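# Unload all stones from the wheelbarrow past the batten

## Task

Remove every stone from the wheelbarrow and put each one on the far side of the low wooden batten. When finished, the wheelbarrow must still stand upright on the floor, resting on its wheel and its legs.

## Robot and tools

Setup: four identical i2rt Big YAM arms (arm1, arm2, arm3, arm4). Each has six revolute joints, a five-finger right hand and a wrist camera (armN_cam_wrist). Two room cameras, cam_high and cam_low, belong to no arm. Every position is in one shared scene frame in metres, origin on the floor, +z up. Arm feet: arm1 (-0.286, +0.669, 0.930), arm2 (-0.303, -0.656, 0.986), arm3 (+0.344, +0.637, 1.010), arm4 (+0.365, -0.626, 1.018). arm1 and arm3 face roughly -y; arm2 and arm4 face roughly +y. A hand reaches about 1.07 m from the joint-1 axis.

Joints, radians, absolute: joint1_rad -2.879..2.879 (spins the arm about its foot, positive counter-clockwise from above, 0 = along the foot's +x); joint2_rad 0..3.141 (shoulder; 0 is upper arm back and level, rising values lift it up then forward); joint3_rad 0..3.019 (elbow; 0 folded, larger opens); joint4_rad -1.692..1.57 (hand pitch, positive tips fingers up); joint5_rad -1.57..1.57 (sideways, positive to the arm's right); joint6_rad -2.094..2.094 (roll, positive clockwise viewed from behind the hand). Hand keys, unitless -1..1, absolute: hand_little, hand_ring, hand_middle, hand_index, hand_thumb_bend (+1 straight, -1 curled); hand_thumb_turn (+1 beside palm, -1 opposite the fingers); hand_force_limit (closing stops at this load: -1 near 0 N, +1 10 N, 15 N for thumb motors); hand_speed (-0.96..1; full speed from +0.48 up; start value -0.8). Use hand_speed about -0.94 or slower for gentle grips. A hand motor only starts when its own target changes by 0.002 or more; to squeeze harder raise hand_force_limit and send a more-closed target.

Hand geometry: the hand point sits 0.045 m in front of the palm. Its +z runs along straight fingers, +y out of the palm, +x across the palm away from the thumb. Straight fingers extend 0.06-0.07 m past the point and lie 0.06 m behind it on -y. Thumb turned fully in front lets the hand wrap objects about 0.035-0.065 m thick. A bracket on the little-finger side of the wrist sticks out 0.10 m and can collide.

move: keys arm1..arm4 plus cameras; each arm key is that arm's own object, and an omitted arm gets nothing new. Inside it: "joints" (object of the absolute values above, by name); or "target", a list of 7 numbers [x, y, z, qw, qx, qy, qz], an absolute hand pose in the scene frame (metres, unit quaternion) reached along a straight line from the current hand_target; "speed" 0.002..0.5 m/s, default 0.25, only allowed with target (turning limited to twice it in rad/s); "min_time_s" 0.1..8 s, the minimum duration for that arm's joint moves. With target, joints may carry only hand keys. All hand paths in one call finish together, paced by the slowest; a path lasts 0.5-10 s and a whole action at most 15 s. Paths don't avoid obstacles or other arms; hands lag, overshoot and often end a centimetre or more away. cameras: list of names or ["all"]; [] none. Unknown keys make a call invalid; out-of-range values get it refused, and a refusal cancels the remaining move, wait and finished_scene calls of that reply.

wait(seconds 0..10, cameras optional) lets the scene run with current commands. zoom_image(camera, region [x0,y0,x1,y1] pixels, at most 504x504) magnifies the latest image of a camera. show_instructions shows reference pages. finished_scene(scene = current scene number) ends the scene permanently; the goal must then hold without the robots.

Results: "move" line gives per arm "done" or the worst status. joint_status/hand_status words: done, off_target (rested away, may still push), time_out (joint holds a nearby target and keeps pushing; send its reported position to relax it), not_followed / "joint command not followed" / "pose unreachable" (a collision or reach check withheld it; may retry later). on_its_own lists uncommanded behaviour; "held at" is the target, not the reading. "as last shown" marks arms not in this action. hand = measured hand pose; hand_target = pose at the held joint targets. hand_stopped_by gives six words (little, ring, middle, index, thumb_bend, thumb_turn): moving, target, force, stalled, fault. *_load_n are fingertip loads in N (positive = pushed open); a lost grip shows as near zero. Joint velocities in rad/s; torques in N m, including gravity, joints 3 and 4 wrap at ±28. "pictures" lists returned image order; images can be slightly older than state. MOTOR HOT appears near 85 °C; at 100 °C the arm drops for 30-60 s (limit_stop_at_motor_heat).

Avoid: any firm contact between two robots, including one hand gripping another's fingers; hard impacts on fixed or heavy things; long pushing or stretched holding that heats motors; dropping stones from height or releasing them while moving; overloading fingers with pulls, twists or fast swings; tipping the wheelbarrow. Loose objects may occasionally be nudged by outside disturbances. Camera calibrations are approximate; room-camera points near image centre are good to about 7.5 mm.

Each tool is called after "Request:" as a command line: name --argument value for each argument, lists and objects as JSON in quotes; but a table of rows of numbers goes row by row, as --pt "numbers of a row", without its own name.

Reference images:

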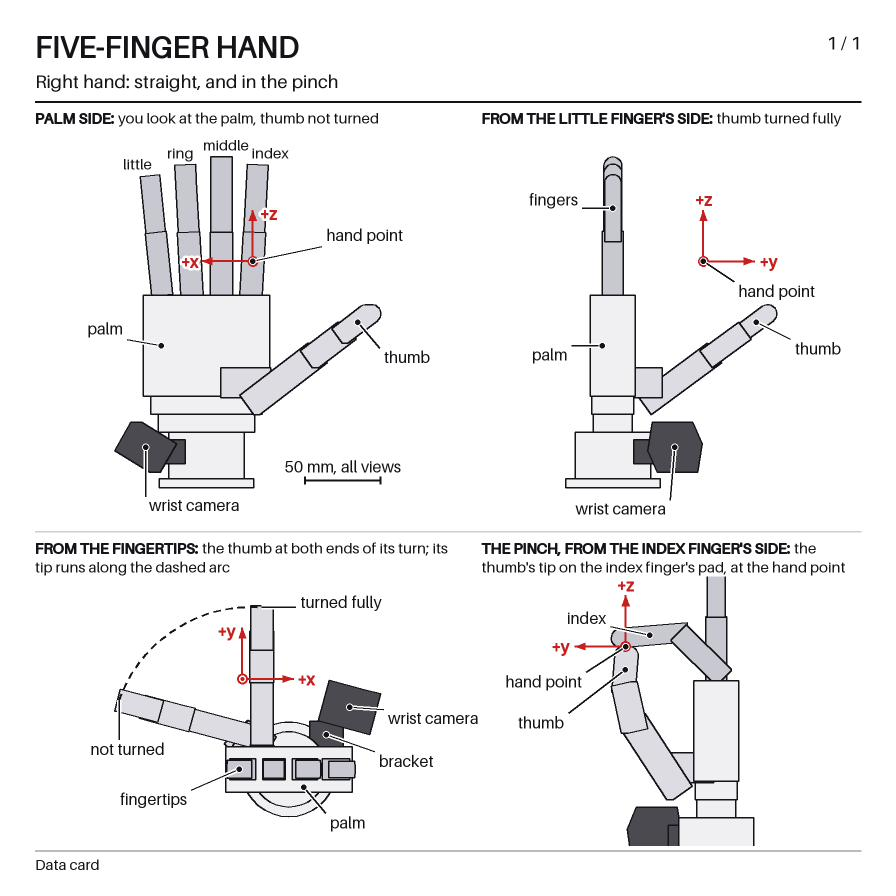

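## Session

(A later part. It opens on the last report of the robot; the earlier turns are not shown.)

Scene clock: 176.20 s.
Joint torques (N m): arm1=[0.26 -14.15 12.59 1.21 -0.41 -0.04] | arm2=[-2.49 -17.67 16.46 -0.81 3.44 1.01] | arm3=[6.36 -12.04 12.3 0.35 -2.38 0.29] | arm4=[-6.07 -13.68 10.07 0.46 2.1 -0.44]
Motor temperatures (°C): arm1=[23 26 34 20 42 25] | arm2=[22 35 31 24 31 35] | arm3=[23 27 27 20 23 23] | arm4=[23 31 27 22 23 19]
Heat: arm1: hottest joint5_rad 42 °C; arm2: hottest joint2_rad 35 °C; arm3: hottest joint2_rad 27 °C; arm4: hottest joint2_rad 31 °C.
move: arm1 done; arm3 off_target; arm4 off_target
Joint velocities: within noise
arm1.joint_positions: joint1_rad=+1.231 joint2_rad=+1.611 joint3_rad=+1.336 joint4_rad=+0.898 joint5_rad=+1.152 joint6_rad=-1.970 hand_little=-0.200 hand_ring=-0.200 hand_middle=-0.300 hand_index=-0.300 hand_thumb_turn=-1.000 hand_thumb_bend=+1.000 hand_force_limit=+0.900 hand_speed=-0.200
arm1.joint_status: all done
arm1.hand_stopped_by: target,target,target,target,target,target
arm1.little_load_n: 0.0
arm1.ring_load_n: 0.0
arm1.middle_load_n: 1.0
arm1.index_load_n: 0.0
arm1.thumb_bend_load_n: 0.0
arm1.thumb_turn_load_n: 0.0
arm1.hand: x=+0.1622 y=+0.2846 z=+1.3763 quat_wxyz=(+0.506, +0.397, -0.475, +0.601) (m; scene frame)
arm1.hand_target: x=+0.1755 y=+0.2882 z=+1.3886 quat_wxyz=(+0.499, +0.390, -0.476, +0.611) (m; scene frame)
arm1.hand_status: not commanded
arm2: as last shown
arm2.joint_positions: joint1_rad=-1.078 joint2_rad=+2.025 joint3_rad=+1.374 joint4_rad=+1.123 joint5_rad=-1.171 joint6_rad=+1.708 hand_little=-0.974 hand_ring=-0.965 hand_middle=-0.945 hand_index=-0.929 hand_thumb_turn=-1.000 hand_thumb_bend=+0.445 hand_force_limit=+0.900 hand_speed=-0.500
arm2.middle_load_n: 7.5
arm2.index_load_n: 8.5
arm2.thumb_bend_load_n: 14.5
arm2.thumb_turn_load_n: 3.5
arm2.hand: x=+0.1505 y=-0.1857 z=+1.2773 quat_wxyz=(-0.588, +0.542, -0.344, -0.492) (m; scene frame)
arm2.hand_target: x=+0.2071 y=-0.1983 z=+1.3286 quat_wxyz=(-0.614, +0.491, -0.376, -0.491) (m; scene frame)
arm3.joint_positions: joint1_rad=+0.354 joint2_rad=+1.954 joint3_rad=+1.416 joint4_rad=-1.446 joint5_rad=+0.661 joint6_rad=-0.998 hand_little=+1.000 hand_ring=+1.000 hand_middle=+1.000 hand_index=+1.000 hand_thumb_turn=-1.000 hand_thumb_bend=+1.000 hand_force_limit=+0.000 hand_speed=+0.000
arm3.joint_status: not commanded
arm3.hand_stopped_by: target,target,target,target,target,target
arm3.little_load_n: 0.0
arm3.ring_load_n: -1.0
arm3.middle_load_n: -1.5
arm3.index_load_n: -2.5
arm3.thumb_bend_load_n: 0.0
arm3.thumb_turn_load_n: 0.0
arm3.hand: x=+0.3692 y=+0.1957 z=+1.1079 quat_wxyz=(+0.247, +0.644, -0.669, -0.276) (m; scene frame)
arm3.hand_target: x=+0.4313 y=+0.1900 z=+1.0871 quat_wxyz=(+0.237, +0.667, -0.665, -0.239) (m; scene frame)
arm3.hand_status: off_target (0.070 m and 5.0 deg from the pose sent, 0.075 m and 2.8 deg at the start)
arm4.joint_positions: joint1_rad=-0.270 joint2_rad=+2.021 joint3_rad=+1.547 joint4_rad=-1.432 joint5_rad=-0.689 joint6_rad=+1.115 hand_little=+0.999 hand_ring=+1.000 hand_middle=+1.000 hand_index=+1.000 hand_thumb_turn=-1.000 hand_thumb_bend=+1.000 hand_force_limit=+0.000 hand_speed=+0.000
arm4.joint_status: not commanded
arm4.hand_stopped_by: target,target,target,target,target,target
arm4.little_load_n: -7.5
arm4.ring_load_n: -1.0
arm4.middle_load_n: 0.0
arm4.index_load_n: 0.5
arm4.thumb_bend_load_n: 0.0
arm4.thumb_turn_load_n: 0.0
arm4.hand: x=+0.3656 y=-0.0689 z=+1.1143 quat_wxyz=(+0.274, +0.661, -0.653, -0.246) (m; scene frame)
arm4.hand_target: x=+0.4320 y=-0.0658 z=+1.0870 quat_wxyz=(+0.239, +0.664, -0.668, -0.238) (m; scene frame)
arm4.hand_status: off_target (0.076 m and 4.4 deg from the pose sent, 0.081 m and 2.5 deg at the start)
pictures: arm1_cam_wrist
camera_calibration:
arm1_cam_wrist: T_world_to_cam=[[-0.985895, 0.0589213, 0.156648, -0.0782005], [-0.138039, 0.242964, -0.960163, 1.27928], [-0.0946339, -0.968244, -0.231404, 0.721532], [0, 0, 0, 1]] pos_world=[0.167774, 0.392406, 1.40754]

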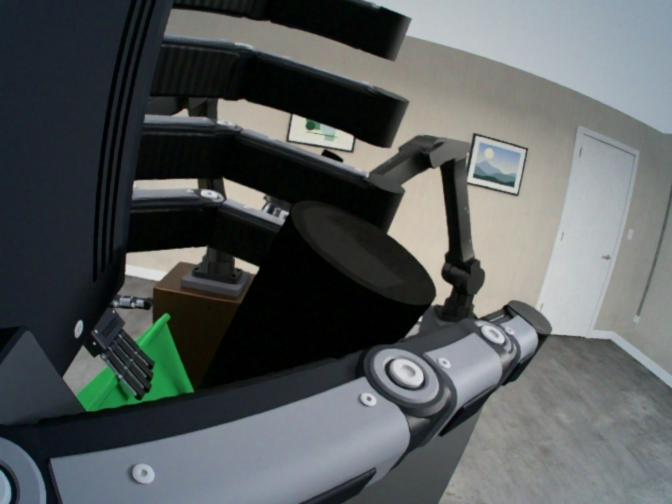

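Request:
move --arm1 '{"target":[0.178,0.240,1.26,0.499,0.390,-0.475,0.610],"speed":0.12}'

Request:
move --arm1 '{"joints":{"hand_speed":-0.45,"hand_force_limit":1.0,"hand_little":-0.95,"hand_ring":-0.95,"hand_middle":-0.95,"hand_index":-0.95}}' --cameras '["arm1_cam_wrist"]'

Scene clock: 178.63 s.
Joint torques (N m): arm1=[-2.37 -15.85 8.1 2 -0.5 0.12] | arm2=[-2.43 -17.73 16.44 -0.81 3.44 1] | arm3=[6.18 -12.28 12.25 0.36 -2.39 0.29] | arm4=[-6.07 -13.45 10.18 0.47 2.14 -0.4]
Motor temperatures (°C): arm1=[23 26 34 20 41 24] | arm2=[22 34 32 23 33 34] | arm3=[23 27 27 20 23 23] | arm4=[23 31 27 22 23 19]
Heat: arm1: hottest joint5_rad 41 °C; arm2: hottest joint2_rad 34 °C; arm3: hottest joint2_rad 27 °C; arm4: hottest joint2_rad 31 °C.
move: arm1 off_target
Joint velocities: within noise
arm1.joint_positions: joint1_rad=+1.179 joint2_rad=+1.776 joint3_rad=+1.253 joint4_rad=+1.083 joint5_rad=+1.090 joint6_rad=-1.882 hand_little=-0.200 hand_ring=-0.200 hand_middle=-0.300 hand_index=-0.300 hand_thumb_turn=-1.000 hand_thumb_bend=+1.000 hand_force_limit=+0.900 hand_speed=-0.200
arm1.joint_status: not commanded
arm1.hand_stopped_by: target,target,target,target,target,target
arm1.little_load_n: 0.0
arm1.ring_load_n: 0.0
arm1.middle_load_n: 0.5
arm1.index_load_n: 0.0
arm1.thumb_bend_load_n: 0.0
arm1.thumb_turn_load_n: 0.5
arm1.hand: x=+0.1798 y=+0.2481 z=+1.2672 quat_wxyz=(+0.498, +0.396, -0.472, +0.611) (m; scene frame)
arm1.hand_target: x=+0.1778 y=+0.2401 z=+1.2599 quat_wxyz=(+0.499, +0.390, -0.475, +0.610) (m; scene frame)
arm1.hand_status: off_target (0.011 m and 0.8 deg from the pose sent, 0.126 m and 1.6 deg at the start)
arm2, arm3, arm4: as last shown
arm2.middle_load_n: 8.0
arm3.joint_positions: joint1_rad=+0.355 joint2_rad=+1.954 joint3_rad=+1.416 joint4_rad=-1.446 joint5_rad=+0.661 joint6_rad=-0.998 hand_little=+1.000 hand_ring=+1.000 hand_middle=+1.000 hand_index=+1.000 hand_thumb_turn=-1.000 hand_thumb_bend=+1.000 hand_force_limit=+0.000 hand_speed=+0.000
arm3.little_load_n: -0.5
arm3.hand: x=+0.3693 y=+0.1957 z=+1.1079 quat_wxyz=(+0.247, +0.644, -0.669, -0.276) (m; scene frame)
arm3.hand_target: x=+0.4314 y=+0.1900 z=+1.0871 quat_wxyz=(+0.237, +0.667, -0.664, -0.239) (m; scene frame)
arm4.joint_positions: joint1_rad=-0.270 joint2_rad=+2.021 joint3_rad=+1.547 joint4_rad=-1.433 joint5_rad=-0.689 joint6_rad=+1.115 hand_little=+0.999 hand_ring=+1.000 hand_middle=+1.000 hand_index=+1.000 hand_thumb_turn=-1.000 hand_thumb_bend=+1.000 hand_force_limit=+0.000 hand_speed=+0.000
arm4.little_load_n: -8.0
arm4.ring_load_n: -0.5
arm4.index_load_n: 0.0
arm4.hand: x=+0.3656 y=-0.0690 z=+1.1142 quat_wxyz=(+0.274, +0.662, -0.653, -0.246) (m; scene frame)
arm4.hand_target: x=+0.4320 y=-0.0659 z=+1.0868 quat_wxyz=(+0.239, +0.664, -0.668, -0.238) (m; scene frame)
pictures: none

Scene clock: 179.53 s.
Joint torques (N m): arm1=[-0.56 -16.09 8.1 1.48 -0.28 -0.2] | arm2=[-2.55 -17.85 16.29 -0.81 3.3 1] | arm3=[6.24 -12.28 12.26 0.59 -2.3 0.27] | arm4=[-5.95 -13.45 9.95 0.53 2.11 -0.43]
Motor temperatures (°C): arm1=[23 26 34 20 41 24] | arm2=[22 34 32 23 34 34] | arm3=[23 26 27 20 24 23] | arm4=[23 31 27 22 23 19]
Heat: arm1: hottest joint5_rad 41 °C; arm2: hottest joint2_rad 34 °C; arm3: hottest joint3_rad 27 °C; arm4: hottest joint2_rad 31 °C.
move: arm1 off_target
Joint velocities: within noise
arm1.joint_positions: joint1_rad=+1.160 joint2_rad=+1.776 joint3_rad=+1.253 joint4_rad=+1.094 joint5_rad=+1.084 joint6_rad=-1.853 hand_little=-0.799 hand_ring=-0.849 hand_middle=-0.845 hand_index=-0.950 hand_thumb_turn=-1.000 hand_thumb_bend=+1.000 hand_force_limit=+1.000 hand_speed=-0.450
arm1.joint_status: hand_little off_target (ended at -0.799, target -0.950); hand_ring off_target (ended at -0.849, target -0.950); hand_middle off_target (ended at -0.845, target -0.950); the others done
arm1.hand_stopped_by: force,force,force,target,target,target
arm1.little_load_n: 0.0
arm1.ring_load_n: 10.5
arm1.middle_load_n: 0.0
arm1.index_load_n: 0.0
arm1.thumb_bend_load_n: 0.0
arm1.thumb_turn_load_n: 0.0
arm1.hand: x=+0.1737 y=+0.2388 z=+1.2674 quat_wxyz=(+0.492, +0.381, -0.480, +0.618) (m; scene frame)
arm1.hand_target: x=+0.1778 y=+0.2401 z=+1.2600 quat_wxyz=(+0.499, +0.390, -0.475, +0.610) (m; scene frame)
arm1.hand_status: not commanded
arm2, arm3, arm4: as last shown
arm2.joint_positions: joint1_rad=-1.077 joint2_rad=+2.026 joint3_rad=+1.376 joint4_rad=+1.123 joint5_rad=-1.167 joint6_rad=+1.709 hand_little=-0.974 hand_ring=-0.965 hand_middle=-0.945 hand_index=-0.929 hand_thumb_turn=-1.000 hand_thumb_bend=+0.445 hand_force_limit=+0.900 hand_speed=-0.500
arm2.ring_load_n: 0.5
arm2.index_load_n: 9.0
arm2.thumb_turn_load_n: 4.0
arm2.hand: x=+0.1512 y=-0.1849 z=+1.2781 quat_wxyz=(-0.589, +0.541, -0.345, -0.492) (m; scene frame)
arm2.hand_target: x=+0.2071 y=-0.1983 z=+1.3289 quat_wxyz=(-0.614, +0.491, -0.376, -0.491) (m; scene frame)
arm3.joint_positions: joint1_rad=+0.356 joint2_rad=+1.954 joint3_rad=+1.416 joint4_rad=-1.451 joint5_rad=+0.660 joint6_rad=-0.995 hand_little=+1.000 hand_ring=+1.000 hand_middle=+1.000 hand_index=+1.000 hand_thumb_turn=-1.000 hand_thumb_bend=+1.000 hand_force_limit=+0.000 hand_speed=+0.000
arm3.index_load_n: -2.0
arm3.hand: x=+0.3697 y=+0.1967 z=+1.1084 quat_wxyz=(+0.246, +0.644, -0.669, -0.278) (m; scene frame)
arm3.hand_target: x=+0.4313 y=+0.1900 z=+1.0872 quat_wxyz=(+0.238, +0.667, -0.664, -0.239) (m; scene frame)
arm4.joint_positions: joint1_rad=-0.270 joint2_rad=+2.021 joint3_rad=+1.550 joint4_rad=-1.434 joint5_rad=-0.689 joint6_rad=+1.115 hand_little=+0.999 hand_ring=+1.000 hand_middle=+1.000 hand_index=+1.000 hand_thumb_turn=-1.000 hand_thumb_bend=+1.000 hand_force_limit=+0.000 hand_speed=+0.000
arm4.ring_load_n: -1.0
arm4.hand: x=+0.3661 y=-0.0680 z=+1.1150 quat_wxyz=(+0.273, +0.662, -0.653, -0.247) (m; scene frame)
arm4.hand_target: x=+0.4319 y=-0.0658 z=+1.0869 quat_wxyz=(+0.239, +0.664, -0.668, -0.238) (m; scene frame)
pictures: arm1_cam_wrist
camera_calibration:
arm1_cam_wrist: T_world_to_cam=[[-0.993361, 0.0467766, 0.105099, 0.022474], [-0.0919704, 0.225873, -0.969806, 1.1957], [-0.0691032, -0.973033, -0.220071, 0.635475], [0, 0, 0, 1]] pos_world=[0.176207, 0.34721, 1.29709]

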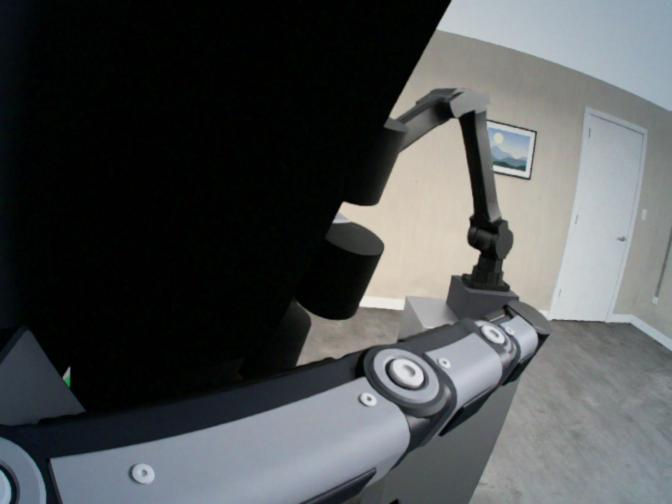

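Request:
move --arm1 '{"joints":{"hand_speed":-0.4,"hand_force_limit":0.9,"hand_thumb_bend":-0.9,"hand_little":-0.98,"hand_ring":-0.98,"hand_middle":-0.98,"hand_index":-0.98}}'

Request:
move --arm1 '{"target":[0.345,0.265,1.345,0.4338,0.4998,-0.3487,0.6637],"speed":0.12}' --arm2 '{"target":[0.315,-0.190,1.355,0.6521,-0.3836,0.4654,0.4591],"speed":0.12}' --arm3 '{"target":[0.475,0.185,1.11,0.265,0.655,-0.655,-0.265],"speed":0.12}' --arm4 '{"target":[0.475,-0.06,1.11,0.265,0.655,-0.655,-0.265],"speed":0.12}' --cameras '["cam_low","cam_high"]'

Scene clock: 182.50 s.
Joint torques (N m): arm1=[-0.44 -16.09 8.09 1.25 -0.23 -0.36] | arm2=[-2.61 -17.85 16.29 -0.81 3.29 1] | arm3=[6.36 -12.22 12.26 0.58 -2.29 0.25] | arm4=[-5.83 -13.51 9.85 0.55 2.1 -0.43]
Motor temperatures (°C): arm1=[23 26 33 20 41 24] | arm2=[22 34 34 23 35 33] | arm3=[23 26 28 20 24 23] | arm4=[23 31 27 22 24 19]
Heat: arm1: hottest joint5_rad 41 °C; arm2: hottest joint5_rad 35 °C; arm3: hottest joint3_rad 28 °C; arm4: hottest joint2_rad 31 °C.
move: arm1 off_target
Joint velocities: within noise
arm1.joint_positions: joint1_rad=+1.158 joint2_rad=+1.776 joint3_rad=+1.253 joint4_rad=+1.099 joint5_rad=+1.082 joint6_rad=-1.838 hand_little=-0.847 hand_ring=-0.850 hand_middle=-0.926 hand_index=-0.980 hand_thumb_turn=-1.000 hand_thumb_bend=+0.472 hand_force_limit=+0.900 hand_speed=-0.400
arm1.joint_status: hand_little off_target (ended at -0.847, target -0.980); hand_ring off_target (ended at -0.850, target -0.980); hand_middle off_target (ended at -0.926, target -0.980); hand_thumb_bend off_target (ended at +0.472, target -0.900); the others done
arm1.hand_stopped_by: force,force,force,target,force,target
arm1.little_load_n: 1.5
arm1.ring_load_n: 0.5
arm1.middle_load_n: 15.5
arm1.index_load_n: 1.0
arm1.thumb_bend_load_n: 15.5
arm1.thumb_turn_load_n: 3.5
arm1.hand: x=+0.1736 y=+0.2378 z=+1.2673 quat_wxyz=(+0.487, +0.376, -0.483, +0.623) (m; scene frame)
arm1.hand_target: x=+0.1778 y=+0.2401 z=+1.2601 quat_wxyz=(+0.499, +0.390, -0.475, +0.610) (m; scene frame)
arm1.hand_status: not commanded
arm2, arm3, arm4: as last shown
arm2.joint_positions: joint1_rad=-1.077 joint2_rad=+2.027 joint3_rad=+1.376 joint4_rad=+1.123 joint5_rad=-1.167 joint6_rad=+1.709 hand_little=-0.974 hand_ring=-0.965 hand_middle=-0.945 hand_index=-0.929 hand_thumb_turn=-1.000 hand_thumb_bend=+0.445 hand_force_limit=+0.900 hand_speed=-0.500
arm2.little_load_n: 0.5
arm2.ring_load_n: 0.0
arm2.index_load_n: 9.5
arm2.thumb_turn_load_n: 3.5
arm2.hand: x=+0.1512 y=-0.1847 z=+1.2779 quat_wxyz=(-0.589, +0.541, -0.345, -0.492) (m; scene frame)
arm2.hand_target: x=+0.2072 y=-0.1983 z=+1.3287 quat_wxyz=(-0.614, +0.491, -0.376, -0.491) (m; scene frame)
arm3.joint_positions: joint1_rad=+0.356 joint2_rad=+1.954 joint3_rad=+1.416 joint4_rad=-1.452 joint5_rad=+0.659 joint6_rad=-0.994 hand_little=+1.000 hand_ring=+1.000 hand_middle=+1.000 hand_index=+1.000 hand_thumb_turn=-1.000 hand_thumb_bend=+1.000 hand_force_limit=+0.000 hand_speed=+0.000
arm3.hand: x=+0.3698 y=+0.1969 z=+1.1084 quat_wxyz=(+0.246, +0.644, -0.670, -0.278) (m; scene frame)
arm3.hand_target: x=+0.4313 y=+0.1901 z=+1.0872 quat_wxyz=(+0.237, +0.667, -0.665, -0.239) (m; scene frame)
arm4.hand: x=+0.3662 y=-0.0679 z=+1.1151 quat_wxyz=(+0.273, +0.662, -0.653, -0.247) (m; scene frame)
pictures: none

Scene clock: 184.97 s.
Joint torques (N m): arm1=[5.95 -17.73 15.53 0.27 -2.17 -0.84] | arm2=[-0.91 -17.73 15.97 -0.94 2.87 0.94] | arm3=[0.62 -12.51 10.78 -0.28 -0.21 0.1] | arm4=[-1.26 -13.98 9.92 0.38 0.49 -0.19]
Motor temperatures (°C): arm1=[23 26 33 20 41 24] | arm2=[22 34 34 23 36 33] | arm3=[23 26 28 20 24 23] | arm4=[23 30 27 22 24 19]
Heat: arm1: hottest joint5_rad 41 °C; arm2: hottest joint5_rad 36 °C; arm3: hottest joint3_rad 28 °C; arm4: hottest joint2_rad 30 °C.
move: arm1 off_target; arm2 off_target; arm3 off_target; arm4 off_target
Joint velocities: within noise
arm1.joint_positions: joint1_rad=+1.196 joint2_rad=+1.837 joint3_rad=+1.504 joint4_rad=+0.709 joint5_rad=+0.890 joint6_rad=-1.764 hand_little=-0.847 hand_ring=-0.850 hand_middle=-0.926 hand_index=-0.979 hand_thumb_turn=-1.000 hand_thumb_bend=+0.472 hand_force_limit=+0.900 hand_speed=-0.400
arm1.joint_status: not commanded
arm1.hand_stopped_by: force,force,force,target,force,target
arm1.little_load_n: 0.0
arm1.ring_load_n: 0.0
arm1.middle_load_n: 15.0
arm1.index_load_n: 6.5
arm1.thumb_bend_load_n: 16.5
arm1.thumb_turn_load_n: 5.5
arm1.hand: x=+0.2837 y=+0.2288 z=+1.3126 quat_wxyz=(+0.446, +0.474, -0.403, +0.643) (m; scene frame)
arm1.hand_target: x=+0.3365 y=+0.2706 z=+1.3436 quat_wxyz=(+0.433, +0.498, -0.349, +0.666) (m; scene frame)
arm1.hand_status: off_target (0.078 m and 7.4 deg from the pose sent, 0.190 m and 22.4 deg at the start)
arm2.joint_positions: joint1_rad=-1.132 joint2_rad=+2.067 joint3_rad=+1.530 joint4_rad=+0.932 joint5_rad=-0.915 joint6_rad=+1.721 hand_little=-0.974 hand_ring=-0.965 hand_middle=-0.945 hand_index=-0.929 hand_thumb_turn=-1.000 hand_thumb_bend=+0.445 hand_force_limit=+0.900 hand_speed=-0.500
arm2.joint_status: not commanded
arm2.hand_stopped_by: target,force,force,force,force,target
arm2.little_load_n: 0.0
arm2.ring_load_n: 0.0
arm2.middle_load_n: 7.5
arm2.index_load_n: 10.0
arm2.thumb_bend_load_n: 13.5
arm2.thumb_turn_load_n: 2.0
arm2.hand: x=+0.2614 y=-0.1852 z=+1.3189 quat_wxyz=(-0.645, +0.437, -0.438, -0.448) (m; scene frame)
arm2.hand_target: x=+0.3066 y=-0.1975 z=+1.3533 quat_wxyz=(-0.654, +0.384, -0.464, -0.458) (m; scene frame)
arm2.hand_status: off_target (0.065 m and 7.0 deg from the pose sent, 0.181 m and 24.2 deg at the start)
arm3.joint_positions: joint1_rad=+0.509 joint2_rad=+2.018 joint3_rad=+1.583 joint4_rad=-1.614 joint5_rad=+0.645 joint6_rad=-0.854 hand_little=+1.000 hand_ring=+1.000 hand_middle=+1.000 hand_index=+1.000 hand_thumb_turn=-1.000 hand_thumb_bend=+1.000 hand_force_limit=+0.000 hand_speed=+0.000
arm3.joint_status: not commanded
arm3.hand_stopped_by: target,target,target,target,target,target
arm3.little_load_n: 0.0
arm3.ring_load_n: -1.5
arm3.middle_load_n: 0.0
arm3.index_load_n: 0.0
arm3.thumb_bend_load_n: 0.0
arm3.thumb_turn_load_n: 0.0
arm3.hand: x=+0.4554 y=+0.1917 z=+1.1337 quat_wxyz=(+0.271, +0.651, -0.657, -0.265) (m; scene frame)
arm3.hand_target: x=+0.4742 y=+0.1866 z=+1.1106 quat_wxyz=(+0.265, +0.656, -0.655, -0.265) (m; scene frame)
arm3.hand_status: off_target (0.031 m and 0.9 deg from the pose sent, 0.106 m and 3.4 deg at the start)
arm4.joint_positions: joint1_rad=-0.412 joint2_rad=+2.086 joint3_rad=+1.695 joint4_rad=-1.614 joint5_rad=-0.683 joint6_rad=+0.967 hand_little=+1.000 hand_ring=+1.000 hand_middle=+1.000 hand_index=+1.000 hand_thumb_turn=-1.000 hand_thumb_bend=+1.000 hand_force_limit=+0.000 hand_speed=+0.000
arm4.joint_status: not commanded
arm4.hand_stopped_by: target,target,target,target,target,target
arm4.little_load_n: -3.0
arm4.ring_load_n: -1.0
arm4.middle_load_n: 0.0
arm4.index_load_n: 0.0
arm4.thumb_bend_load_n: 0.0
arm4.thumb_turn_load_n: 0.5
arm4.hand: x=+0.4485 y=-0.0689 z=+1.1375 quat_wxyz=(+0.278, +0.648, -0.658, -0.266) (m; scene frame)
arm4.hand_target: x=+0.4741 y=-0.0625 z=+1.1107 quat_wxyz=(+0.265, +0.655, -0.656, -0.265) (m; scene frame)
arm4.hand_status: off_target (0.039 m and 1.8 deg from the pose sent, 0.109 m and 2.4 deg at the start)
pictures: cam_high, cam_low

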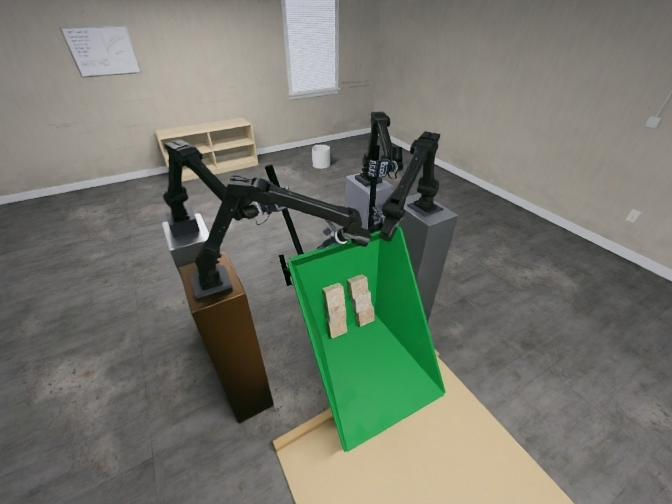

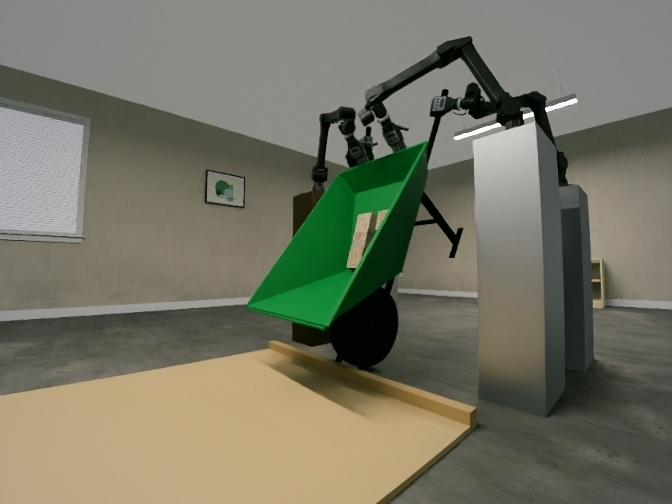

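Request:
move --arm3 '{"target":[0.60,0.22,1.38,0.265,0.655,-0.655,-0.265],"speed":0.35}' --arm4 '{"target":[0.60,-0.17,1.38,0.265,0.655,-0.655,-0.265],"speed":0.35}'

Request:
move --arm1 '{"target":[0.46,0.255,1.355,0.4078,0.5897,-0.2611,0.6463],"speed":0.1}' --arm2 '{"target":[0.425,-0.195,1.385,0.6549,-0.2604,0.5727,0.4185],"speed":0.1}' --arm3 '{"joints":{"joint1_rad":1.5},"min_time_s":1.5}' --arm4 '{"joints":{"joint1_rad":-1.5},"min_time_s":1.5}' --cameras '["cam_low","cam_high"]'

Scene clock: 187.13 s.
Joint torques (N m): arm1=[5.89 -18.14 15.02 0.5 -2.16 -0.83] | arm2=[-0.85 -18.2 15.45 -0.64 2.99 0.93] | arm3=[0.09 -12.28 13.08 -0.03 0.95 -0.14] | arm4=[0.85 -12.86 10.81 -0.18 -0.52 0.25]
Motor temperatures (°C): arm1=[23 26 33 20 42 24] | arm2=[22 33 34 23 37 32] | arm3=[23 26 28 20 24 23] | arm4=[23 30 27 22 23 19]
Heat: arm1: hottest joint5_rad 42 °C; arm2: hottest joint5_rad 37 °C; arm3: hottest joint3_rad 28 °C; arm4: hottest joint2_rad 30 °C.
move: arm3 off_target; arm4 off_target
Joint velocities: within noise
arm1, arm2: as last shown
arm1.joint_positions: joint1_rad=+1.197 joint2_rad=+1.841 joint3_rad=+1.510 joint4_rad=+0.706 joint5_rad=+0.890 joint6_rad=-1.764 hand_little=-0.847 hand_ring=-0.850 hand_middle=-0.926 hand_index=-0.979 hand_thumb_turn=-1.000 hand_thumb_bend=+0.472 hand_force_limit=+0.900 hand_speed=-0.400
arm1.middle_load_n: 15.5
arm1.index_load_n: 7.0
arm1.thumb_bend_load_n: 16.0
arm1.thumb_turn_load_n: 5.0
arm1.hand: x=+0.2854 y=+0.2285 z=+1.3130 quat_wxyz=(+0.445, +0.474, -0.403, +0.644) (m; scene frame)
arm1.hand_target: x=+0.3366 y=+0.2706 z=+1.3434 quat_wxyz=(+0.433, +0.498, -0.349, +0.666) (m; scene frame)
arm2.joint_positions: joint1_rad=-1.134 joint2_rad=+2.070 joint3_rad=+1.536 joint4_rad=+0.929 joint5_rad=-0.918 joint6_rad=+1.722 hand_little=-0.974 hand_ring=-0.965 hand_middle=-0.945 hand_index=-0.929 hand_thumb_turn=-1.000 hand_thumb_bend=+0.445 hand_force_limit=+0.900 hand_speed=-0.500
arm2.index_load_n: 9.5
arm2.hand: x=+0.2629 y=-0.1858 z=+1.3192 quat_wxyz=(-0.645, +0.437, -0.438, -0.449) (m; scene frame)
arm2.hand_target: x=+0.3067 y=-0.1976 z=+1.3533 quat_wxyz=(-0.654, +0.384, -0.465, -0.458) (m; scene frame)
arm3.joint_positions: joint1_rad=+0.806 joint2_rad=+1.677 joint3_rad=+1.853 joint4_rad=-1.683 joint5_rad=+0.682 joint6_rad=-0.960 hand_little=+1.000 hand_ring=+1.000 hand_middle=+1.000 hand_index=+1.000 hand_thumb_turn=-1.000 hand_thumb_bend=+1.000 hand_force_limit=+0.000 hand_speed=+0.000
arm3.joint_status: not commanded
arm3.hand_stopped_by: target,target,target,target,target,target
arm3.little_load_n: 0.0
arm3.ring_load_n: 0.0
arm3.middle_load_n: 0.0
arm3.index_load_n: 0.0
arm3.thumb_bend_load_n: 0.0
arm3.thumb_turn_load_n: 0.0
arm3.hand: x=+0.5890 y=+0.2250 z=+1.3720 quat_wxyz=(+0.337, +0.732, -0.592, +0.014) (m; scene frame)
arm3.hand_target: x=+0.5993 y=+0.2204 z=+1.3790 quat_wxyz=(+0.339, +0.737, -0.584, +0.020) (m; scene frame)
arm3.hand_status: off_target (0.014 m and 35.1 deg from the pose sent, 0.287 m and 0.9 deg at the start; pose on its path clipped on 34 of 57 steps; a joint's target at an end of its range on 52 of 57 steps)
arm4.joint_positions: joint1_rad=-0.768 joint2_rad=+1.639 joint3_rad=+1.716 joint4_rad=-1.706 joint5_rad=-0.683 joint6_rad=+0.924 hand_little=+1.000 hand_ring=+1.000 hand_middle=+1.000 hand_index=+1.000 hand_thumb_turn=-1.000 hand_thumb_bend=+1.000 hand_force_limit=+0.000 hand_speed=+0.000
arm4.joint_status: not commanded
arm4.hand_stopped_by: target,target,target,target,target,target
arm4.little_load_n: 0.0
arm4.ring_load_n: 0.0
arm4.middle_load_n: 0.0
arm4.index_load_n: 0.0
arm4.thumb_bend_load_n: 0.0
arm4.thumb_turn_load_n: 0.0
arm4.hand: x=+0.5927 y=-0.1756 z=+1.3691 quat_wxyz=(+0.045, +0.598, -0.727, -0.333) (m; scene frame)
arm4.hand_target: x=+0.5992 y=-0.1703 z=+1.3792 quat_wxyz=(+0.035, +0.596, -0.729, -0.335) (m; scene frame)
arm4.hand_status: off_target (0.014 m and 28.5 deg from the pose sent, 0.303 m and 1.8 deg at the start; pose on its path clipped on 33 of 57 steps; a joint's target at an end of its range on 50 of 57 steps)
pictures: none

Scene clock: 189.93 s.
Joint torques (N m): arm1=[5.3 -19.6 14.52 0.49 -1.85 -0.99] | arm2=[1.26 -19.9 15.15 -0.12 1.57 1.3] | arm3=[-0.91 -12.4 13.03 -0.03 0.88 -0.17] | arm4=[1.32 -12.81 10.63 -0.05 -0.5 0.23]
Motor temperatures (°C): arm1=[23 26 33 20 42 24] | arm2=[22 33 35 23 37 32] | arm3=[23 26 28 20 23 23] | arm4=[23 30 28 22 23 19]
Heat: arm1: hottest joint5_rad 42 °C; arm2: hottest joint5_rad 37 °C; arm3: hottest joint3_rad 28 °C; arm4: hottest joint2_rad 30 °C.
move: arm1 off_target; arm2 off_target; arm3 done; arm4 done
Joint velocities: within noise
arm1.joint_positions: joint1_rad=+1.214 joint2_rad=+2.012 joint3_rad=+1.902 joint4_rad=+0.350 joint5_rad=+0.712 joint6_rad=-1.760 hand_little=-0.847 hand_ring=-0.850 hand_middle=-0.926 hand_index=-0.979 hand_thumb_turn=-1.000 hand_thumb_bend=+0.472 hand_force_limit=+0.900 hand_speed=-0.400
arm1.joint_status: not commanded
arm1.hand_stopped_by: force,force,force,target,force,target
arm1.little_load_n: 0.0
arm1.ring_load_n: 0.0
arm1.middle_load_n: 14.5
arm1.index_load_n: 9.0
arm1.thumb_bend_load_n: 17.0
arm1.thumb_turn_load_n: 5.5
arm1.hand: x=+0.4022 y=+0.2132 z=+1.3485 quat_wxyz=(+0.410, +0.555, -0.325, +0.647) (m; scene frame)
arm1.hand_target: x=+0.4525 y=+0.2601 z=+1.3534 quat_wxyz=(+0.406, +0.587, -0.260, +0.650) (m; scene frame)
arm1.hand_status: off_target (0.072 m and 8.3 deg from the pose sent, 0.182 m and 21.4 deg at the start)
arm2.joint_positions: joint1_rad=-1.180 joint2_rad=+2.138 joint3_rad=+1.784 joint4_rad=+0.579 joint5_rad=-0.626 joint6_rad=+1.705 hand_little=-0.974 hand_ring=-0.965 hand_middle=-0.945 hand_index=-0.929 hand_thumb_turn=-1.000 hand_thumb_bend=+0.445 hand_force_limit=+0.900 hand_speed=-0.500
arm2.joint_status: not commanded
arm2.hand_stopped_by: target,force,force,force,force,target
arm2.little_load_n: 0.0
arm2.ring_load_n: 1.0
arm2.middle_load_n: 7.5
arm2.index_load_n: 7.0
arm2.thumb_bend_load_n: 14.5
arm2.thumb_turn_load_n: 1.5
arm2.hand: x=+0.3991 y=-0.1965 z=+1.3531 quat_wxyz=(-0.671, +0.316, -0.556, -0.376) (m; scene frame)
arm2.hand_target: x=+0.4201 y=-0.1988 z=+1.3835 quat_wxyz=(-0.657, +0.262, -0.572, -0.415) (m; scene frame)
arm2.hand_status: off_target (0.041 m and 8.4 deg from the pose sent, 0.175 m and 25.8 deg at the start)
arm3.joint_positions: joint1_rad=+1.503 joint2_rad=+1.677 joint3_rad=+1.853 joint4_rad=-1.683 joint5_rad=+0.685 joint6_rad=-0.962 hand_little=+1.000 hand_ring=+1.000 hand_middle=+1.000 hand_index=+1.000 hand_thumb_turn=-1.000 hand_thumb_bend=+1.000 hand_force_limit=+0.000 hand_speed=+0.000
arm3.joint_status: all done
arm3.hand_stopped_by: target,target,target,target,target,target
arm3.little_load_n: 0.0
arm3.ring_load_n: 0.0
arm3.middle_load_n: 0.0
arm3.index_load_n: 0.0
arm3.thumb_bend_load_n: 0.0
arm3.thumb_turn_load_n: 0.0
arm3.hand: x=+0.7977 y=+0.4786 z=+1.3715 quat_wxyz=(+0.316, +0.889, -0.305, +0.127) (m; scene frame)
arm3.hand_target: x=+0.8066 y=+0.4763 z=+1.3780 quat_wxyz=(+0.316, +0.890, -0.302, +0.131) (m; scene frame)
arm3.hand_status: not commanded
arm4.joint_positions: joint1_rad=-1.507 joint2_rad=+1.639 joint3_rad=+1.716 joint4_rad=-1.706 joint5_rad=-0.685 joint6_rad=+0.924 hand_little=+1.000 hand_ring=+1.000 hand_middle=+1.000 hand_index=+1.000 hand_thumb_turn=-1.000 hand_thumb_bend=+1.000 hand_force_limit=+0.000 hand_speed=+0.000
arm4.joint_status: all done
arm4.hand_stopped_by: target,target,target,target,target,target
arm4.little_load_n: 0.0
arm4.ring_load_n: 0.0
arm4.middle_load_n: 0.0
arm4.index_load_n: 0.0
arm4.thumb_bend_load_n: 0.0
arm4.thumb_turn_load_n: 0.0
arm4.hand: x=+0.8368 y=-0.4464 z=+1.3693 quat_wxyz=(-0.078, +0.295, -0.894, -0.328) (m; scene frame)
arm4.hand_target: x=+0.8436 y=-0.4429 z=+1.3791 quat_wxyz=(-0.087, +0.297, -0.894, -0.325) (m; scene frame)
arm4.hand_status: not commanded
pictures: cam_high, cam_low

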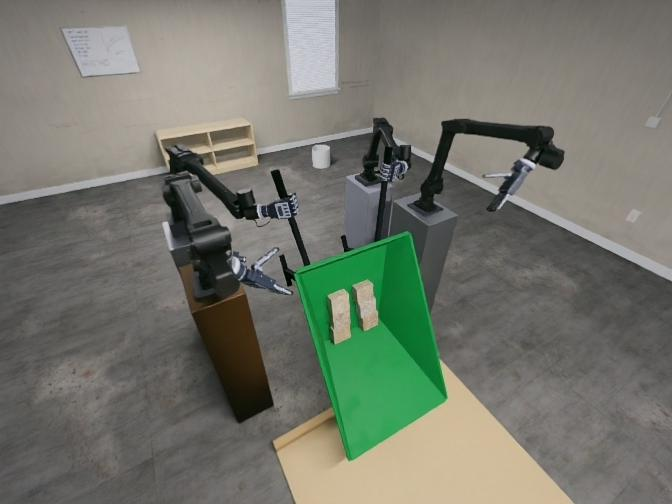

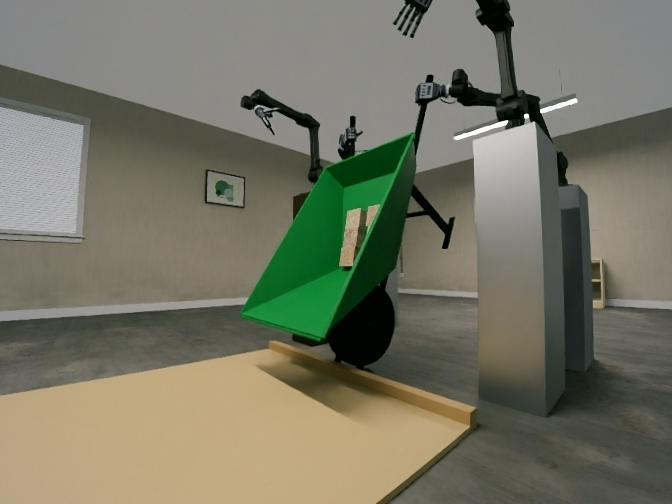

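Request:
move --arm1 '{"target":[0.555,0.245,1.37,0.3297,0.6499,-0.1694,0.6634],"speed":0.08}' --arm2 '{"target":[0.52,-0.203,1.385,0.6791,-0.1367,0.6483,0.3158],"speed":0.08}' --cameras '["cam_low","cam_high"]'

Scene clock: 193.40 s.
Joint torques (N m): arm1=[3.25 -22.01 14.76 1.68 -1.24 -0.62] | arm2=[1.55 -23.36 11.74 0.95 -0.28 0.87] | arm3=[-1.14 -12.4 13.01 -0.1 0.87 -0.17] | arm4=[1.38 -13.1 10.73 -0.13 -0.45 0.24]
Motor temperatures (°C): arm1=[23 26 33 20 43 24] | arm2=[22 33 35 23 35 32] | arm3=[23 26 28 20 23 23] | arm4=[23 30 28 22 23 19]
Heat: arm1: hottest joint5_rad 43 °C; arm2: hottest joint3_rad 35 °C; arm3: hottest joint3_rad 28 °C; arm4: hottest joint2_rad 30 °C.
move: arm1 off_target; arm2 off_target
Joint velocities: within noise
arm1.joint_positions: joint1_rad=+1.215 joint2_rad=+2.206 joint3_rad=+2.328 joint4_rad=-0.010 joint5_rad=+0.423 joint6_rad=-1.760 hand_little=-0.847 hand_ring=-0.850 hand_middle=-0.926 hand_index=-0.979 hand_thumb_turn=-1.000 hand_thumb_bend=+0.472 hand_force_limit=+0.900 hand_speed=-0.400
arm1.joint_status: not commanded
arm1.hand_stopped_by: force,force,force,target,force,target
arm1.little_load_n: 0.0
arm1.ring_load_n: 0.0
arm1.middle_load_n: 12.0
arm1.index_load_n: 10.0
arm1.thumb_bend_load_n: 15.0
arm1.thumb_turn_load_n: 5.0
arm1.hand: x=+0.5117 y=+0.2114 z=+1.3699 quat_wxyz=(+0.334, +0.638, -0.214, +0.660) (m; scene frame)
arm1.hand_target: x=+0.5483 y=+0.2490 z=+1.3680 quat_wxyz=(+0.329, +0.648, -0.168, +0.666) (m; scene frame)
arm1.hand_status: off_target (0.055 m and 5.4 deg from the pose sent, 0.158 m and 22.9 deg at the start)
arm2.joint_positions: joint1_rad=-1.171 joint2_rad=+2.249 joint3_rad=+2.065 joint4_rad=+0.299 joint5_rad=-0.227 joint6_rad=+1.732 hand_little=-0.974 hand_ring=-0.964 hand_middle=-0.945 hand_index=-0.929 hand_thumb_turn=-1.000 hand_thumb_bend=+0.445 hand_force_limit=+0.900 hand_speed=-0.500
arm2.joint_status: not commanded
arm2.hand_stopped_by: target,force,force,force,force,target
arm2.little_load_n: 2.5
arm2.ring_load_n: 4.5
arm2.middle_load_n: 8.0
arm2.index_load_n: 6.5
arm2.thumb_bend_load_n: 12.0
arm2.thumb_turn_load_n: 3.0
arm2.hand: x=+0.5169 y=-0.2061 z=+1.3727 quat_wxyz=(-0.694, +0.163, -0.644, -0.276) (m; scene frame)
arm2.hand_target: x=+0.5194 y=-0.2038 z=+1.3845 quat_wxyz=(-0.680, +0.137, -0.649, -0.314) (m; scene frame)
arm2.hand_status: off_target (0.013 m and 5.8 deg from the pose sent, 0.125 m and 24.2 deg at the start)
arm3, arm4: as last shown
arm3.middle_load_n: 0.5
arm3.thumb_bend_load_n: -0.5
pictures: cam_high, cam_low

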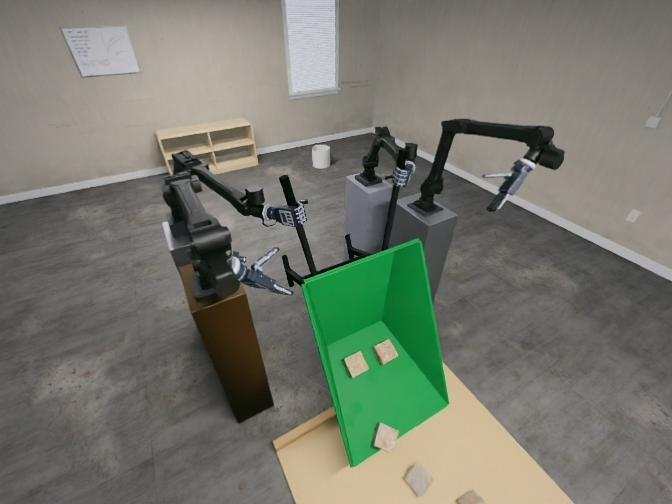

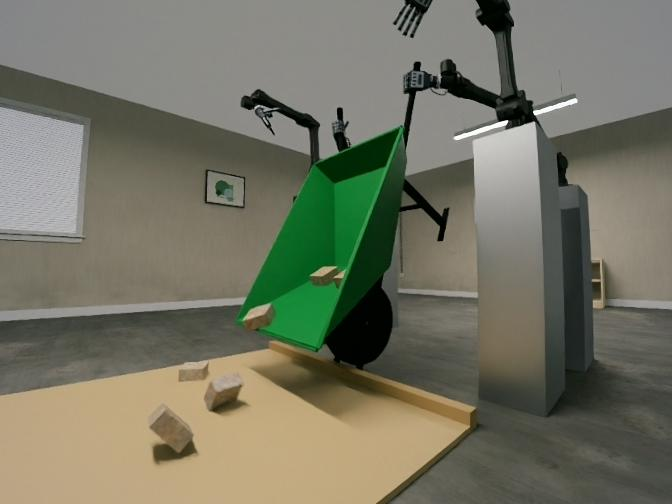

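Request:
move --arm1 '{"target":[0.60,0.245,1.37,0.3382,0.6958,-0.1485,0.6159],"speed":0.08}' --arm2 '{"target":[0.575,-0.203,1.385,0.6327,-0.1118,0.6928,0.3270],"speed":0.08}' --cameras '["cam_low","cam_high"]'

Scene clock: 195.57 s.
Joint torques (N m): arm1=[2.55 -24.7 12.72 1.4 -1.16 -1.04] | arm2=[1.55 -24.76 12.48 -0.23 -0.34 1.28] | arm3=[-1.14 -12.34 13.03 -0.02 0.85 -0.17] | arm4=[1.61 -13.22 10.7 -0.16 -0.49 0.24]
Motor temperatures (°C): arm1=[23 26 33 20 42 24] | arm2=[22 33 35 23 34 31] | arm3=[23 26 29 20 23 23] | arm4=[23 30 28 22 23 19]
Heat: arm1: hottest joint5_rad 42 °C; arm2: hottest joint3_rad 35 °C; arm3: hottest joint3_rad 29 °C; arm4: hottest joint2_rad 30 °C.
move: arm1 off_target; arm2 off_target
Joint velocities: within noise
arm1.joint_positions: joint1_rad=+1.224 joint2_rad=+2.491 joint3_rad=+2.884 joint4_rad=-0.301 joint5_rad=+0.334 joint6_rad=-1.798 hand_little=-0.847 hand_ring=-0.850 hand_middle=-0.926 hand_index=-0.979 hand_thumb_turn=-1.000 hand_thumb_bend=+0.472 hand_force_limit=+0.900 hand_speed=-0.400
arm1.joint_status: not commanded
arm1.hand_stopped_by: force,force,force,target,force,target
arm1.little_load_n: 0.0
arm1.ring_load_n: 0.0
arm1.middle_load_n: 13.5
arm1.index_load_n: 10.0
arm1.thumb_bend_load_n: 16.0
arm1.thumb_turn_load_n: 4.5
arm1.hand: x=+0.5657 y=+0.2139 z=+1.3786 quat_wxyz=(+0.317, +0.658, -0.167, +0.662) (m; scene frame)
arm1.hand_target: x=+0.5934 y=+0.2486 z=+1.3680 quat_wxyz=(+0.326, +0.674, -0.109, +0.653) (m; scene frame)
arm1.hand_status: off_target (0.047 m and 7.6 deg from the pose sent, 0.095 m and 11.3 deg at the start; a joint's target at an end of its range on 21 of 62 steps)
arm2.joint_positions: joint1_rad=-1.192 joint2_rad=+2.414 joint3_rad=+2.430 joint4_rad=+0.015 joint5_rad=-0.236 joint6_rad=+1.745 hand_little=-0.973 hand_ring=-0.964 hand_middle=-0.945 hand_index=-0.930 hand_thumb_turn=-1.000 hand_thumb_bend=+0.445 hand_force_limit=+0.900 hand_speed=-0.500
arm2.joint_status: not commanded
arm2.hand_stopped_by: target,force,force,force,force,target
arm2.little_load_n: 8.0
arm2.ring_load_n: 6.0
arm2.middle_load_n: 7.0
arm2.index_load_n: 2.0
arm2.thumb_bend_load_n: 15.0
arm2.thumb_turn_load_n: 0.0
arm2.hand: x=+0.5705 y=-0.2052 z=+1.3779 quat_wxyz=(-0.667, +0.155, -0.677, -0.271) (m; scene frame)
arm2.hand_target: x=+0.5743 y=-0.2038 z=+1.3845 quat_wxyz=(-0.636, +0.111, -0.692, -0.322) (m; scene frame)
arm2.hand_status: off_target (0.009 m and 9.1 deg from the pose sent, 0.060 m and 12.2 deg at the start)
arm3, arm4: as last shown
arm3.middle_load_n: 0.0
arm3.thumb_bend_load_n: 0.0
arm3.thumb_turn_load_n: 0.5
pictures: cam_high, cam_low

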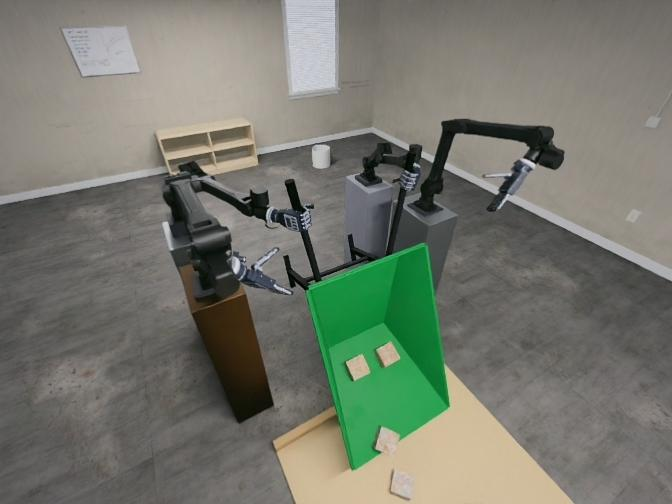

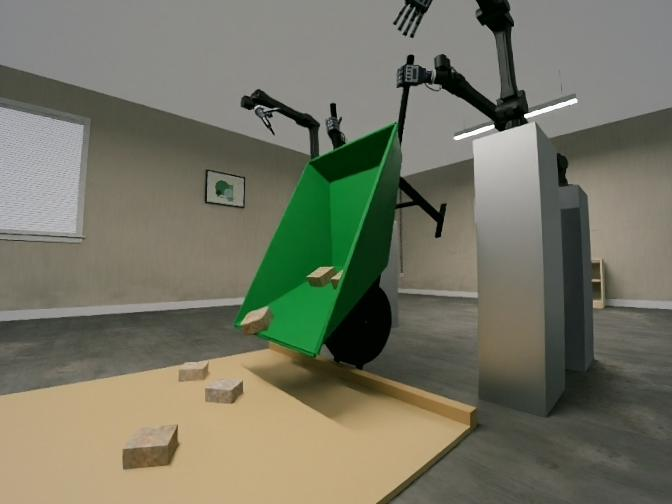

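Request:
move --arm1 '{"target":[0.63,0.24,1.36,0.3382,0.6958,-0.1485,0.6159],"speed":0.1}' --arm2 '{"target":[0.605,-0.203,1.375,0.6327,-0.1118,0.6928,0.3270],"speed":0.1}' --cameras '["cam_low","cam_high"]'

Scene clock: 198.73 s.
Joint torques (N m): arm1=[1.73 -23.88 11.79 2.11 -0.6 -1.07] | arm2=[1.44 -24.12 12.64 0.99 0.08 1.25] | arm3=[-0.85 -12.4 13.04 -0.01 0.87 -0.17] | arm4=[1.2 -13.1 10.65 0.01 -0.48 0.23]
Motor temperatures (°C): arm1=[23 26 33 20 42 24] | arm2=[22 33 36 23 33 31] | arm3=[23 26 29 20 23 23] | arm4=[23 30 29 22 23 19]
Heat: arm1: hottest joint5_rad 42 °C; arm2: hottest joint3_rad 36 °C; arm3: hottest joint3_rad 29 °C; arm4: hottest joint2_rad 30 °C.
move: arm1 off_target; arm2 off_target
Joint velocities: within noise
arm1.joint_positions: joint1_rad=+1.212 joint2_rad=+2.527 joint3_rad=+2.897 joint4_rad=-0.186 joint5_rad=+0.167 joint6_rad=-1.820 hand_little=-0.847 hand_ring=-0.850 hand_middle=-0.926 hand_index=-0.979 hand_thumb_turn=-1.000 hand_thumb_bend=+0.472 hand_force_limit=+0.900 hand_speed=-0.400
arm1.joint_status: not commanded
arm1.hand_stopped_by: force,force,force,target,force,target
arm1.little_load_n: 0.5
arm1.ring_load_n: 0.0
arm1.middle_load_n: 17.5
arm1.index_load_n: 7.0
arm1.thumb_bend_load_n: 15.0
arm1.thumb_turn_load_n: 4.5
arm1.hand: x=+0.5945 y=+0.2207 z=+1.3845 quat_wxyz=(+0.283, +0.635, -0.103, +0.711) (m; scene frame)
arm1.hand_target: x=+0.6202 y=+0.2453 z=+1.3566 quat_wxyz=(+0.302, +0.650, -0.055, +0.695) (m; scene frame)
arm1.hand_status: off_target (0.047 m and 15.3 deg from the pose sent, 0.072 m and 7.6 deg at the start; a joint's target at an end of its range on 69 of 76 steps)
arm2.joint_positions: joint1_rad=-1.200 joint2_rad=+2.592 joint3_rad=+2.778 joint4_rad=-0.160 joint5_rad=-0.240 joint6_rad=+1.753 hand_little=-0.973 hand_ring=-0.964 hand_middle=-0.945 hand_index=-0.930 hand_thumb_turn=-1.000 hand_thumb_bend=+0.445 hand_force_limit=+0.900 hand_speed=-0.500
arm2.joint_status: not commanded
arm2.hand_stopped_by: target,force,force,force,force,target
arm2.little_load_n: 6.5
arm2.ring_load_n: 6.5
arm2.middle_load_n: 7.5
arm2.index_load_n: 4.0
arm2.thumb_bend_load_n: 14.0
arm2.thumb_turn_load_n: 1.5
arm2.hand: x=+0.5959 y=-0.2030 z=+1.3808 quat_wxyz=(-0.664, +0.151, -0.680, -0.273) (m; scene frame)
arm2.hand_target: x=+0.6032 y=-0.2044 z=+1.3737 quat_wxyz=(-0.638, +0.104, -0.693, -0.319) (m; scene frame)
arm2.hand_status: off_target (0.011 m and 8.6 deg from the pose sent, 0.035 m and 9.1 deg at the start)
arm3, arm4: as last shown
arm3.thumb_turn_load_n: 0.0
arm4.thumb_bend_load_n: -0.5
pictures: cam_high, cam_low

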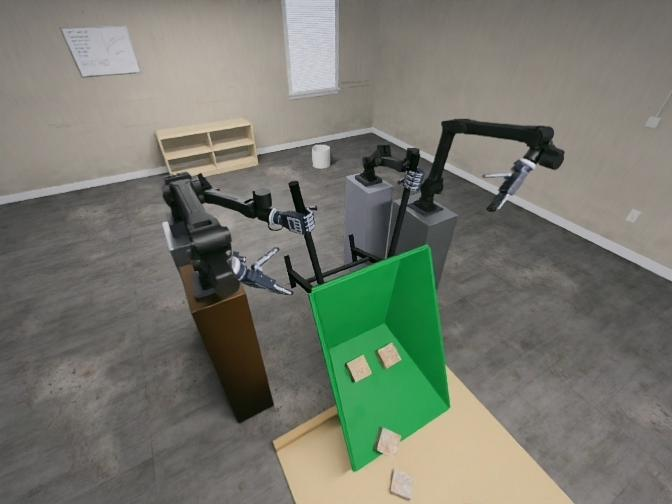

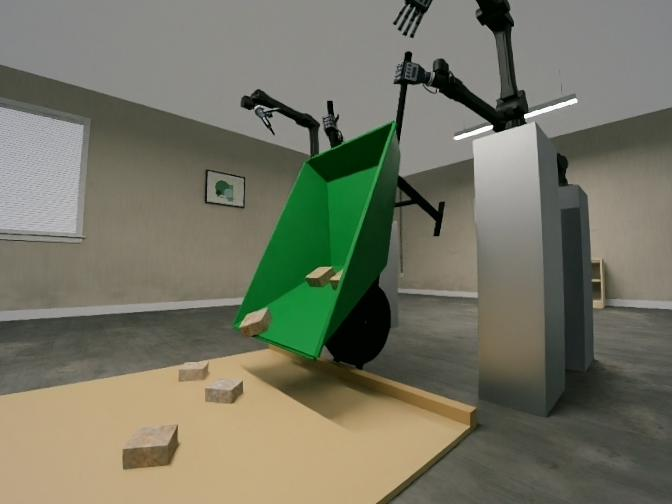

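Request:
move --arm1 '{"target":[0.67,0.24,1.34,0.3382,0.6958,-0.1485,0.6159],"speed":0.15}' --arm2 '{"target":[0.64,-0.203,1.365,0.6327,-0.1118,0.6928,0.3270],"speed":0.15}' --cameras '["cam_low"]'

Scene clock: 200.83 s.
Joint torques (N m): arm1=[2.02 -22.07 10.88 2.69 -0.73 -1.06] | arm2=[1.26 -23.12 11.89 1.65 0.63 1.31] | arm3=[-1.08 -12.34 13.05 -0.02 0.88 -0.16] | arm4=[1.32 -12.75 10.74 -0.06 -0.47 0.19]
Motor temperatures (°C): arm1=[23 26 33 20 41 24] | arm2=[22 33 36 23 32 31] | arm3=[23 26 29 20 23 23] | arm4=[23 30 29 22 23 19]
Heat: arm1: hottest joint5_rad 41 °C; arm2: hottest joint3_rad 36 °C; arm3: hottest joint3_rad 29 °C; arm4: hottest joint2_rad 30 °C.
move: arm1 off_target; arm2 off_target
Joint velocities: within noise
arm1.joint_positions: joint1_rad=+1.203 joint2_rad=+2.554 joint3_rad=+2.908 joint4_rad=-0.108 joint5_rad=+0.061 joint6_rad=-1.817 hand_little=-0.846 hand_ring=-0.850 hand_middle=-0.926 hand_index=-0.979 hand_thumb_turn=-1.000 hand_thumb_bend=+0.472 hand_force_limit=+0.900 hand_speed=-0.400
arm1.joint_status: not commanded
arm1.hand_stopped_by: force,force,force,target,force,target
arm1.little_load_n: 15.5
arm1.ring_load_n: 3.5
arm1.middle_load_n: 16.5
arm1.index_load_n: 2.0
arm1.thumb_bend_load_n: 15.5
arm1.thumb_turn_load_n: 4.0
arm1.hand: x=+0.6101 y=+0.2267 z=+1.3870 quat_wxyz=(+0.259, +0.615, -0.066, +0.742) (m; scene frame)
arm1.hand_target: x=+0.6440 y=+0.2529 z=+1.3318 quat_wxyz=(+0.274, +0.636, -0.017, +0.721) (m; scene frame)
arm1.hand_status: off_target (0.077 m and 21.6 deg from the pose sent, 0.090 m and 15.3 deg at the start; pose on its path clipped on 26 of 59 steps; a joint's target at an end of its range on 53 of 59 steps)
arm2.joint_positions: joint1_rad=-1.183 joint2_rad=+2.656 joint3_rad=+2.890 joint4_rad=-0.179 joint5_rad=-0.101 joint6_rad=+1.770 hand_little=-0.974 hand_ring=-0.964 hand_middle=-0.945 hand_index=-0.929 hand_thumb_turn=-1.000 hand_thumb_bend=+0.445 hand_force_limit=+0.900 hand_speed=-0.500
arm2.joint_status: not commanded
arm2.hand_stopped_by: target,force,force,force,force,target
arm2.little_load_n: 1.0
arm2.ring_load_n: 5.0
arm2.middle_load_n: 8.0
arm2.index_load_n: 9.0
arm2.thumb_bend_load_n: 12.0
arm2.thumb_turn_load_n: 3.0
arm2.hand: x=+0.6120 y=-0.2069 z=+1.3839 quat_wxyz=(-0.687, +0.101, -0.678, -0.241) (m; scene frame)
arm2.hand_target: x=+0.6241 y=-0.2111 z=+1.3599 quat_wxyz=(-0.663, +0.046, -0.691, -0.284) (m; scene frame)
arm2.hand_status: off_target (0.034 m and 11.8 deg from the pose sent, 0.047 m and 8.6 deg at the start; a joint's target at an end of its range on 34 of 59 steps)
arm3, arm4: as last shown
arm3.ring_load_n: 0.5
arm4.thumb_bend_load_n: 0.0
pictures: cam_low

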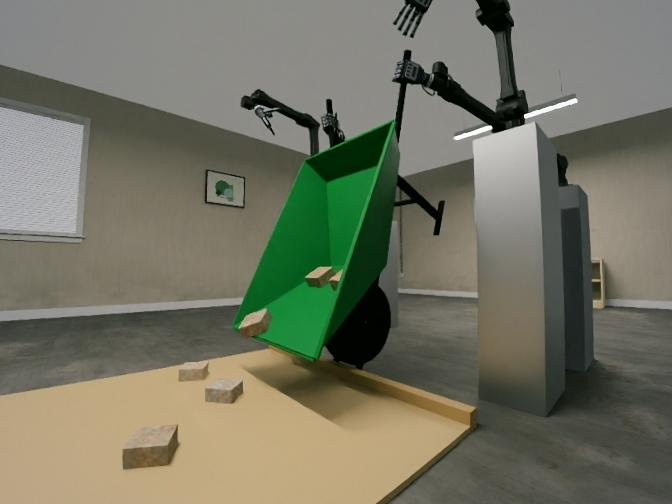

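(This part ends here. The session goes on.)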